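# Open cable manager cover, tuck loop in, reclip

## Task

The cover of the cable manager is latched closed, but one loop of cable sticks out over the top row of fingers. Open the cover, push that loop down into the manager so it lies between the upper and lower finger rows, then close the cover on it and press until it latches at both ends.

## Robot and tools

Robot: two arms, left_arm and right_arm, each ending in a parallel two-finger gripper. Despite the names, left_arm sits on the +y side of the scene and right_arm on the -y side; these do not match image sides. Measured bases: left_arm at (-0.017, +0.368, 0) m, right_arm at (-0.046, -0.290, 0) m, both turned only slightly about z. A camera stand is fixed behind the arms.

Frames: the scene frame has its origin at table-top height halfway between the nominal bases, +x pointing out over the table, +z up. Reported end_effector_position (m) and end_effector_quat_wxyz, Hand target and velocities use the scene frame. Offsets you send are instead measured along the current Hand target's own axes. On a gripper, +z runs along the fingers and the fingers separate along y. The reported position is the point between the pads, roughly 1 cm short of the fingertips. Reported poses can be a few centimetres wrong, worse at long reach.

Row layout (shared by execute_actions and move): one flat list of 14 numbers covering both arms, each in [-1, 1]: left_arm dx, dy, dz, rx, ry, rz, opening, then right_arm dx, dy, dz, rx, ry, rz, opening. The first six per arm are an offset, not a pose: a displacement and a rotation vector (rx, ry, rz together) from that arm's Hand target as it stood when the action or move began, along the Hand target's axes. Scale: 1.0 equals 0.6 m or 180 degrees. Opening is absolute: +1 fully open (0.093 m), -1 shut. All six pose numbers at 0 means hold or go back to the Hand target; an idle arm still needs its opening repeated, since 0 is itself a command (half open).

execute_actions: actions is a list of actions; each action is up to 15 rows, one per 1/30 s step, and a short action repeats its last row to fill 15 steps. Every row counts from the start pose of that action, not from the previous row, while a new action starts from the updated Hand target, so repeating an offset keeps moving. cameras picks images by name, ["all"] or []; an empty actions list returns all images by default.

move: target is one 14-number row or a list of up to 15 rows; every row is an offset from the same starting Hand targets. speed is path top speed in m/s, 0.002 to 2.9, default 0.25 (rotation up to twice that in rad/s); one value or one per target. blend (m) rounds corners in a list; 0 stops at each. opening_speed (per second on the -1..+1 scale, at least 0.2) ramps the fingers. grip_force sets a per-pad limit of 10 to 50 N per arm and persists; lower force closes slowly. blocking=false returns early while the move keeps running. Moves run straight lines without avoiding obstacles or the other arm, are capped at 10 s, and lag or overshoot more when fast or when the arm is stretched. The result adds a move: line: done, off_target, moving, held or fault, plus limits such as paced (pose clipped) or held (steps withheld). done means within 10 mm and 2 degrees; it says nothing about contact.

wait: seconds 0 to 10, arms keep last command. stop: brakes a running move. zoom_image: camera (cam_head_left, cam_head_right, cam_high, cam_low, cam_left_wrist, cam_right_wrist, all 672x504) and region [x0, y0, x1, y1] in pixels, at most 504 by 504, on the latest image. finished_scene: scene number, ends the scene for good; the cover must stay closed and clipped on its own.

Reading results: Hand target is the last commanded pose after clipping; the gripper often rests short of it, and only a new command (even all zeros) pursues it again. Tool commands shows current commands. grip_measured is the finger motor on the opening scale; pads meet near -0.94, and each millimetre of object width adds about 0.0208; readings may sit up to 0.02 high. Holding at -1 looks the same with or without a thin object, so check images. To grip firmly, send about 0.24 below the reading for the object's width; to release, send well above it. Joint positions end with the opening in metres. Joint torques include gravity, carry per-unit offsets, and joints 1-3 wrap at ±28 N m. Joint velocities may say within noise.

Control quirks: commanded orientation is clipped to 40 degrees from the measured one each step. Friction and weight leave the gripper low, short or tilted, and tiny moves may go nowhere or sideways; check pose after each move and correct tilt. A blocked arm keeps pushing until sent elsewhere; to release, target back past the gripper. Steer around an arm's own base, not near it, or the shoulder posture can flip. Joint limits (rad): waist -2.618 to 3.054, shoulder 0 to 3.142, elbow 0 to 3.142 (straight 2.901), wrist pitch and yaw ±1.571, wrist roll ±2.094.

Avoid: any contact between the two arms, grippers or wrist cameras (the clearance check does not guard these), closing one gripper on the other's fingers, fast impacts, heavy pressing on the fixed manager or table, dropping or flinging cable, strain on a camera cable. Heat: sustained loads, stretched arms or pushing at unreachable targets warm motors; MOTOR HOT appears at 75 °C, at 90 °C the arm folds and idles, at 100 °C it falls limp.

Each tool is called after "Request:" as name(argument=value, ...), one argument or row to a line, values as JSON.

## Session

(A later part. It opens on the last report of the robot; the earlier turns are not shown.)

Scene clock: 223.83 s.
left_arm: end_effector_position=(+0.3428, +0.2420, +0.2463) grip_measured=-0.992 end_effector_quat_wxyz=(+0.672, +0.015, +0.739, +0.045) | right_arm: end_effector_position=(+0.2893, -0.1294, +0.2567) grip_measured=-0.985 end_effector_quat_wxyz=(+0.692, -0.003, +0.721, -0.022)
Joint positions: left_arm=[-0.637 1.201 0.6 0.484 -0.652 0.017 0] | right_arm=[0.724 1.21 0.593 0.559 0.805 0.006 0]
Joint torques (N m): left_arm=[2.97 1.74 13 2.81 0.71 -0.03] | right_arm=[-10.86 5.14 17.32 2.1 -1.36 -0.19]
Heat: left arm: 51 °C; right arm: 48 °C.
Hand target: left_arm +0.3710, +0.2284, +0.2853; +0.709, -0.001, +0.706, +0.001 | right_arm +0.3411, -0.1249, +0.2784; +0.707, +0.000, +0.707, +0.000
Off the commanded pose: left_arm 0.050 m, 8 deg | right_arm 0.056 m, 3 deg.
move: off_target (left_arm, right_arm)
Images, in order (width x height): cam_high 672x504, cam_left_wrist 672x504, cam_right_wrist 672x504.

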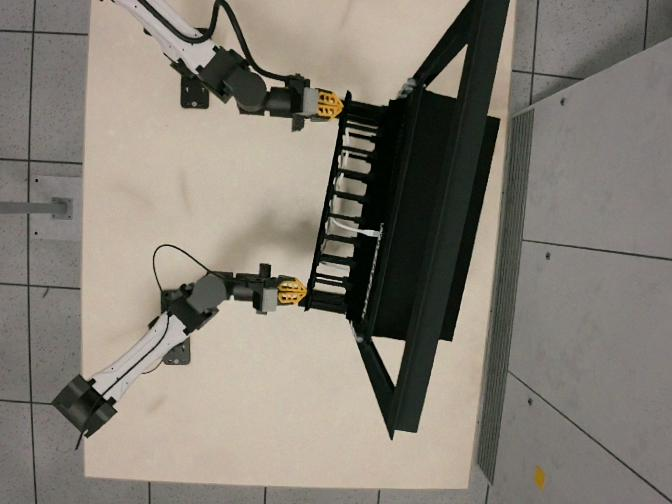

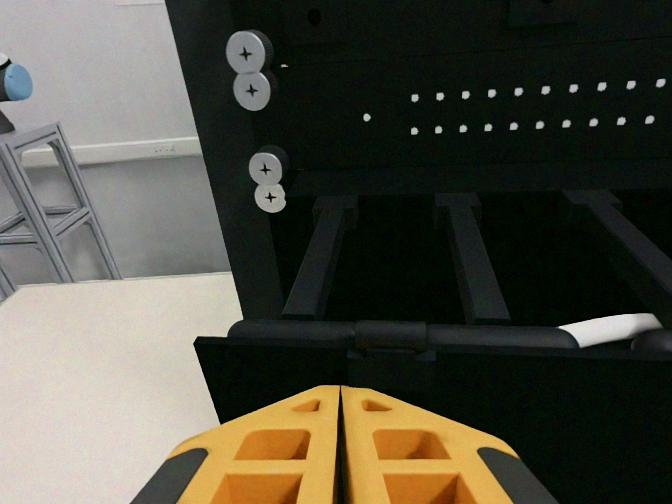

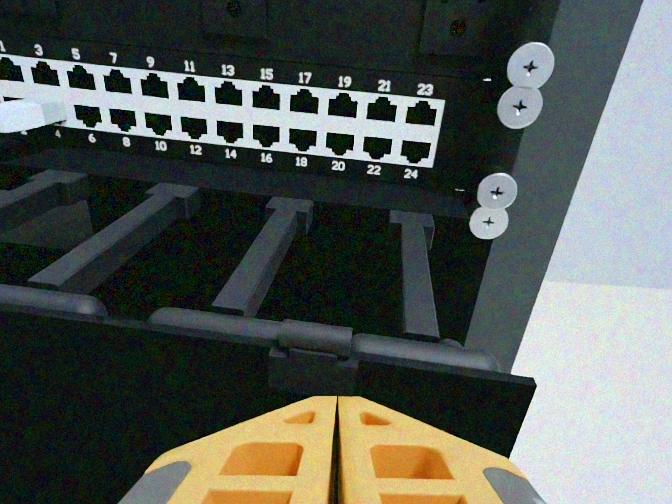

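Request:
move(
  target=[
    [0.0,0,-0.1,0,0,0,-1,0,0,-0.15,0,0,0,-1],
    [-0.1,-0.1,-0.18,0,0.1,0,-1,-0.1,0.08,-0.22,0,0.1,0,-1],
  ],
  cameras=["all"],
  speed=[0.1,0.2],
)

Request:
zoom_image(
  camera="cam_left_wrist",
  region=[200, 150, 672, 450],
)

Request:
zoom_image(
  camera="cam_right_wrist",
  region=[150, 150, 560, 450],
)

Request:
zoom_image(
  camera="cam_high",
  region=[295, 80, 395, 320],
)

Scene clock: 227.57 s.
left_arm: end_effector_position=(+0.2613, +0.1682, +0.3289) grip_measured=-0.992 end_effector_quat_wxyz=(+0.578, +0.020, +0.816, +0.012) | right_arm: end_effector_position=(+0.2089, -0.0800, +0.3283) grip_measured=-0.985 end_effector_quat_wxyz=(+0.584, -0.010, +0.811, -0.013)
Joint positions: left_arm=[-1.06 1.212 1.235 -0.621 -0.939 -0.456 0] | right_arm=[1.093 1.232 1.259 -0.722 1.053 0.591 0]
Joint torques (N m): left_arm=[-0.06 -2.51 8.72 1.6 -0.57 -0.17] | right_arm=[0.24 -4.08 10.26 1.26 0.24 0.1]
Heat: left arm: 51 °C; right arm: 47 °C.
Hand target: left_arm +0.2630, +0.1682, +0.3450; +0.589, -0.001, +0.808, +0.001 | right_arm +0.2090, -0.0769, +0.3383; +0.588, +0.000, +0.809, +0.000
Off the commanded pose: left_arm 0.016 m, 3 deg | right_arm 0.010 m, 2 deg.
move: off_target (left_arm)

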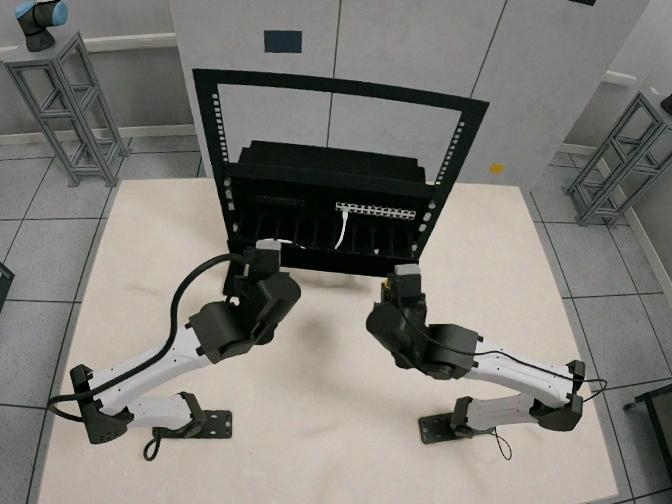

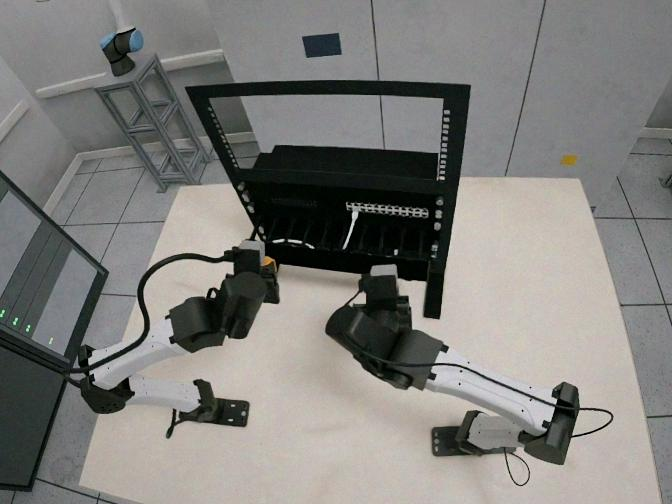

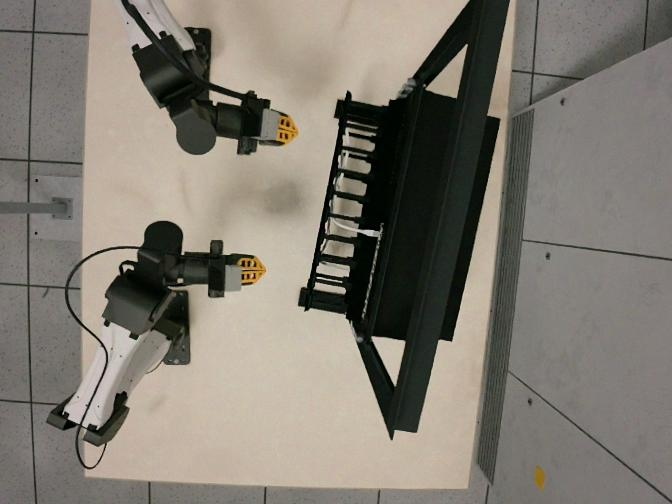

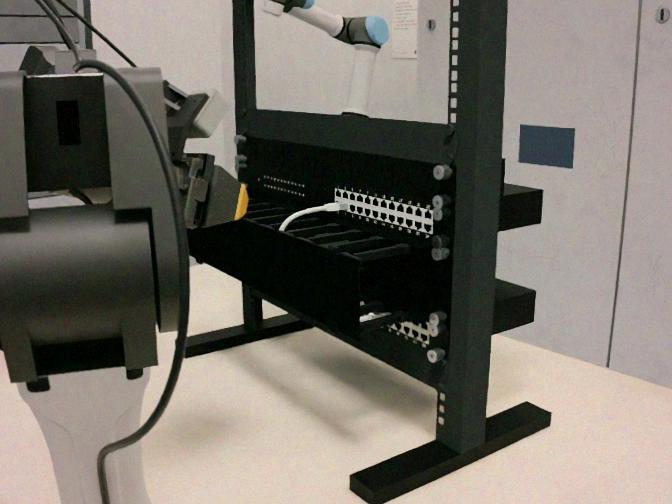

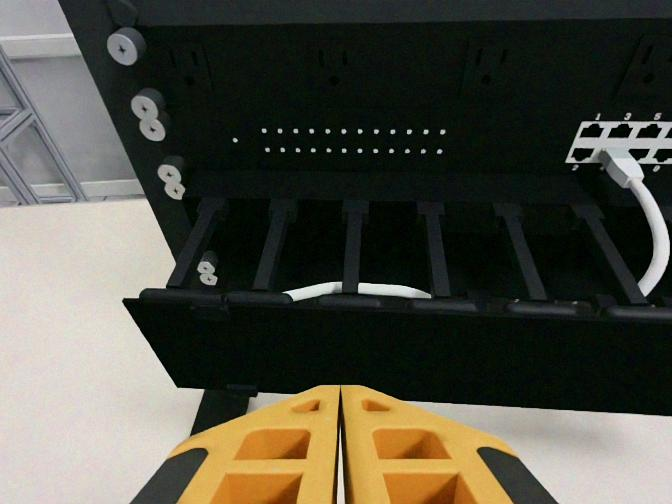

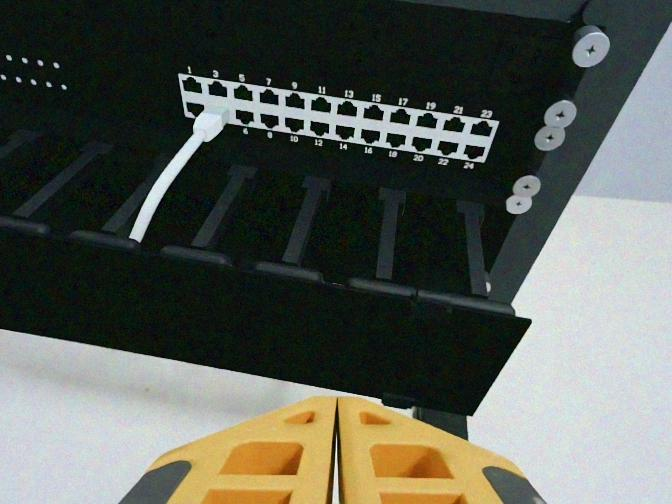

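Scaled by 1.068 from the camera's 672x504 image, which has a finer 960x720 frame.

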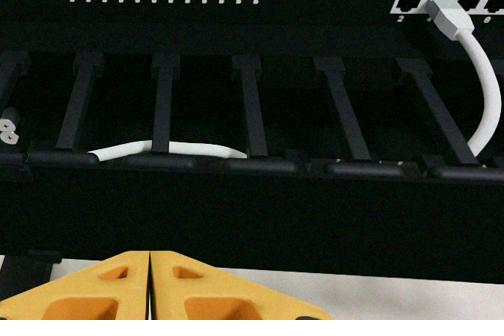

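Scaled by 1.229 from the camera's 672x504 image, which has a finer 960x720 frame.

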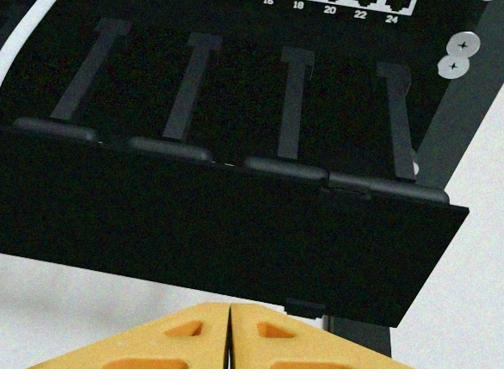

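Scaled by 2.100 from the camera's 672x504 image, which has a finer 960x720 frame.

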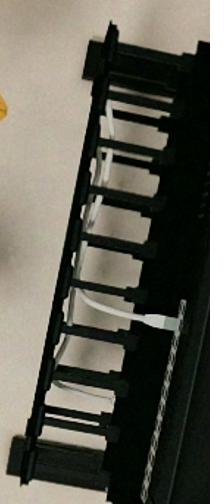

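Request:
finished_scene(
  scene=1,
)

The scene is finished: the task was done.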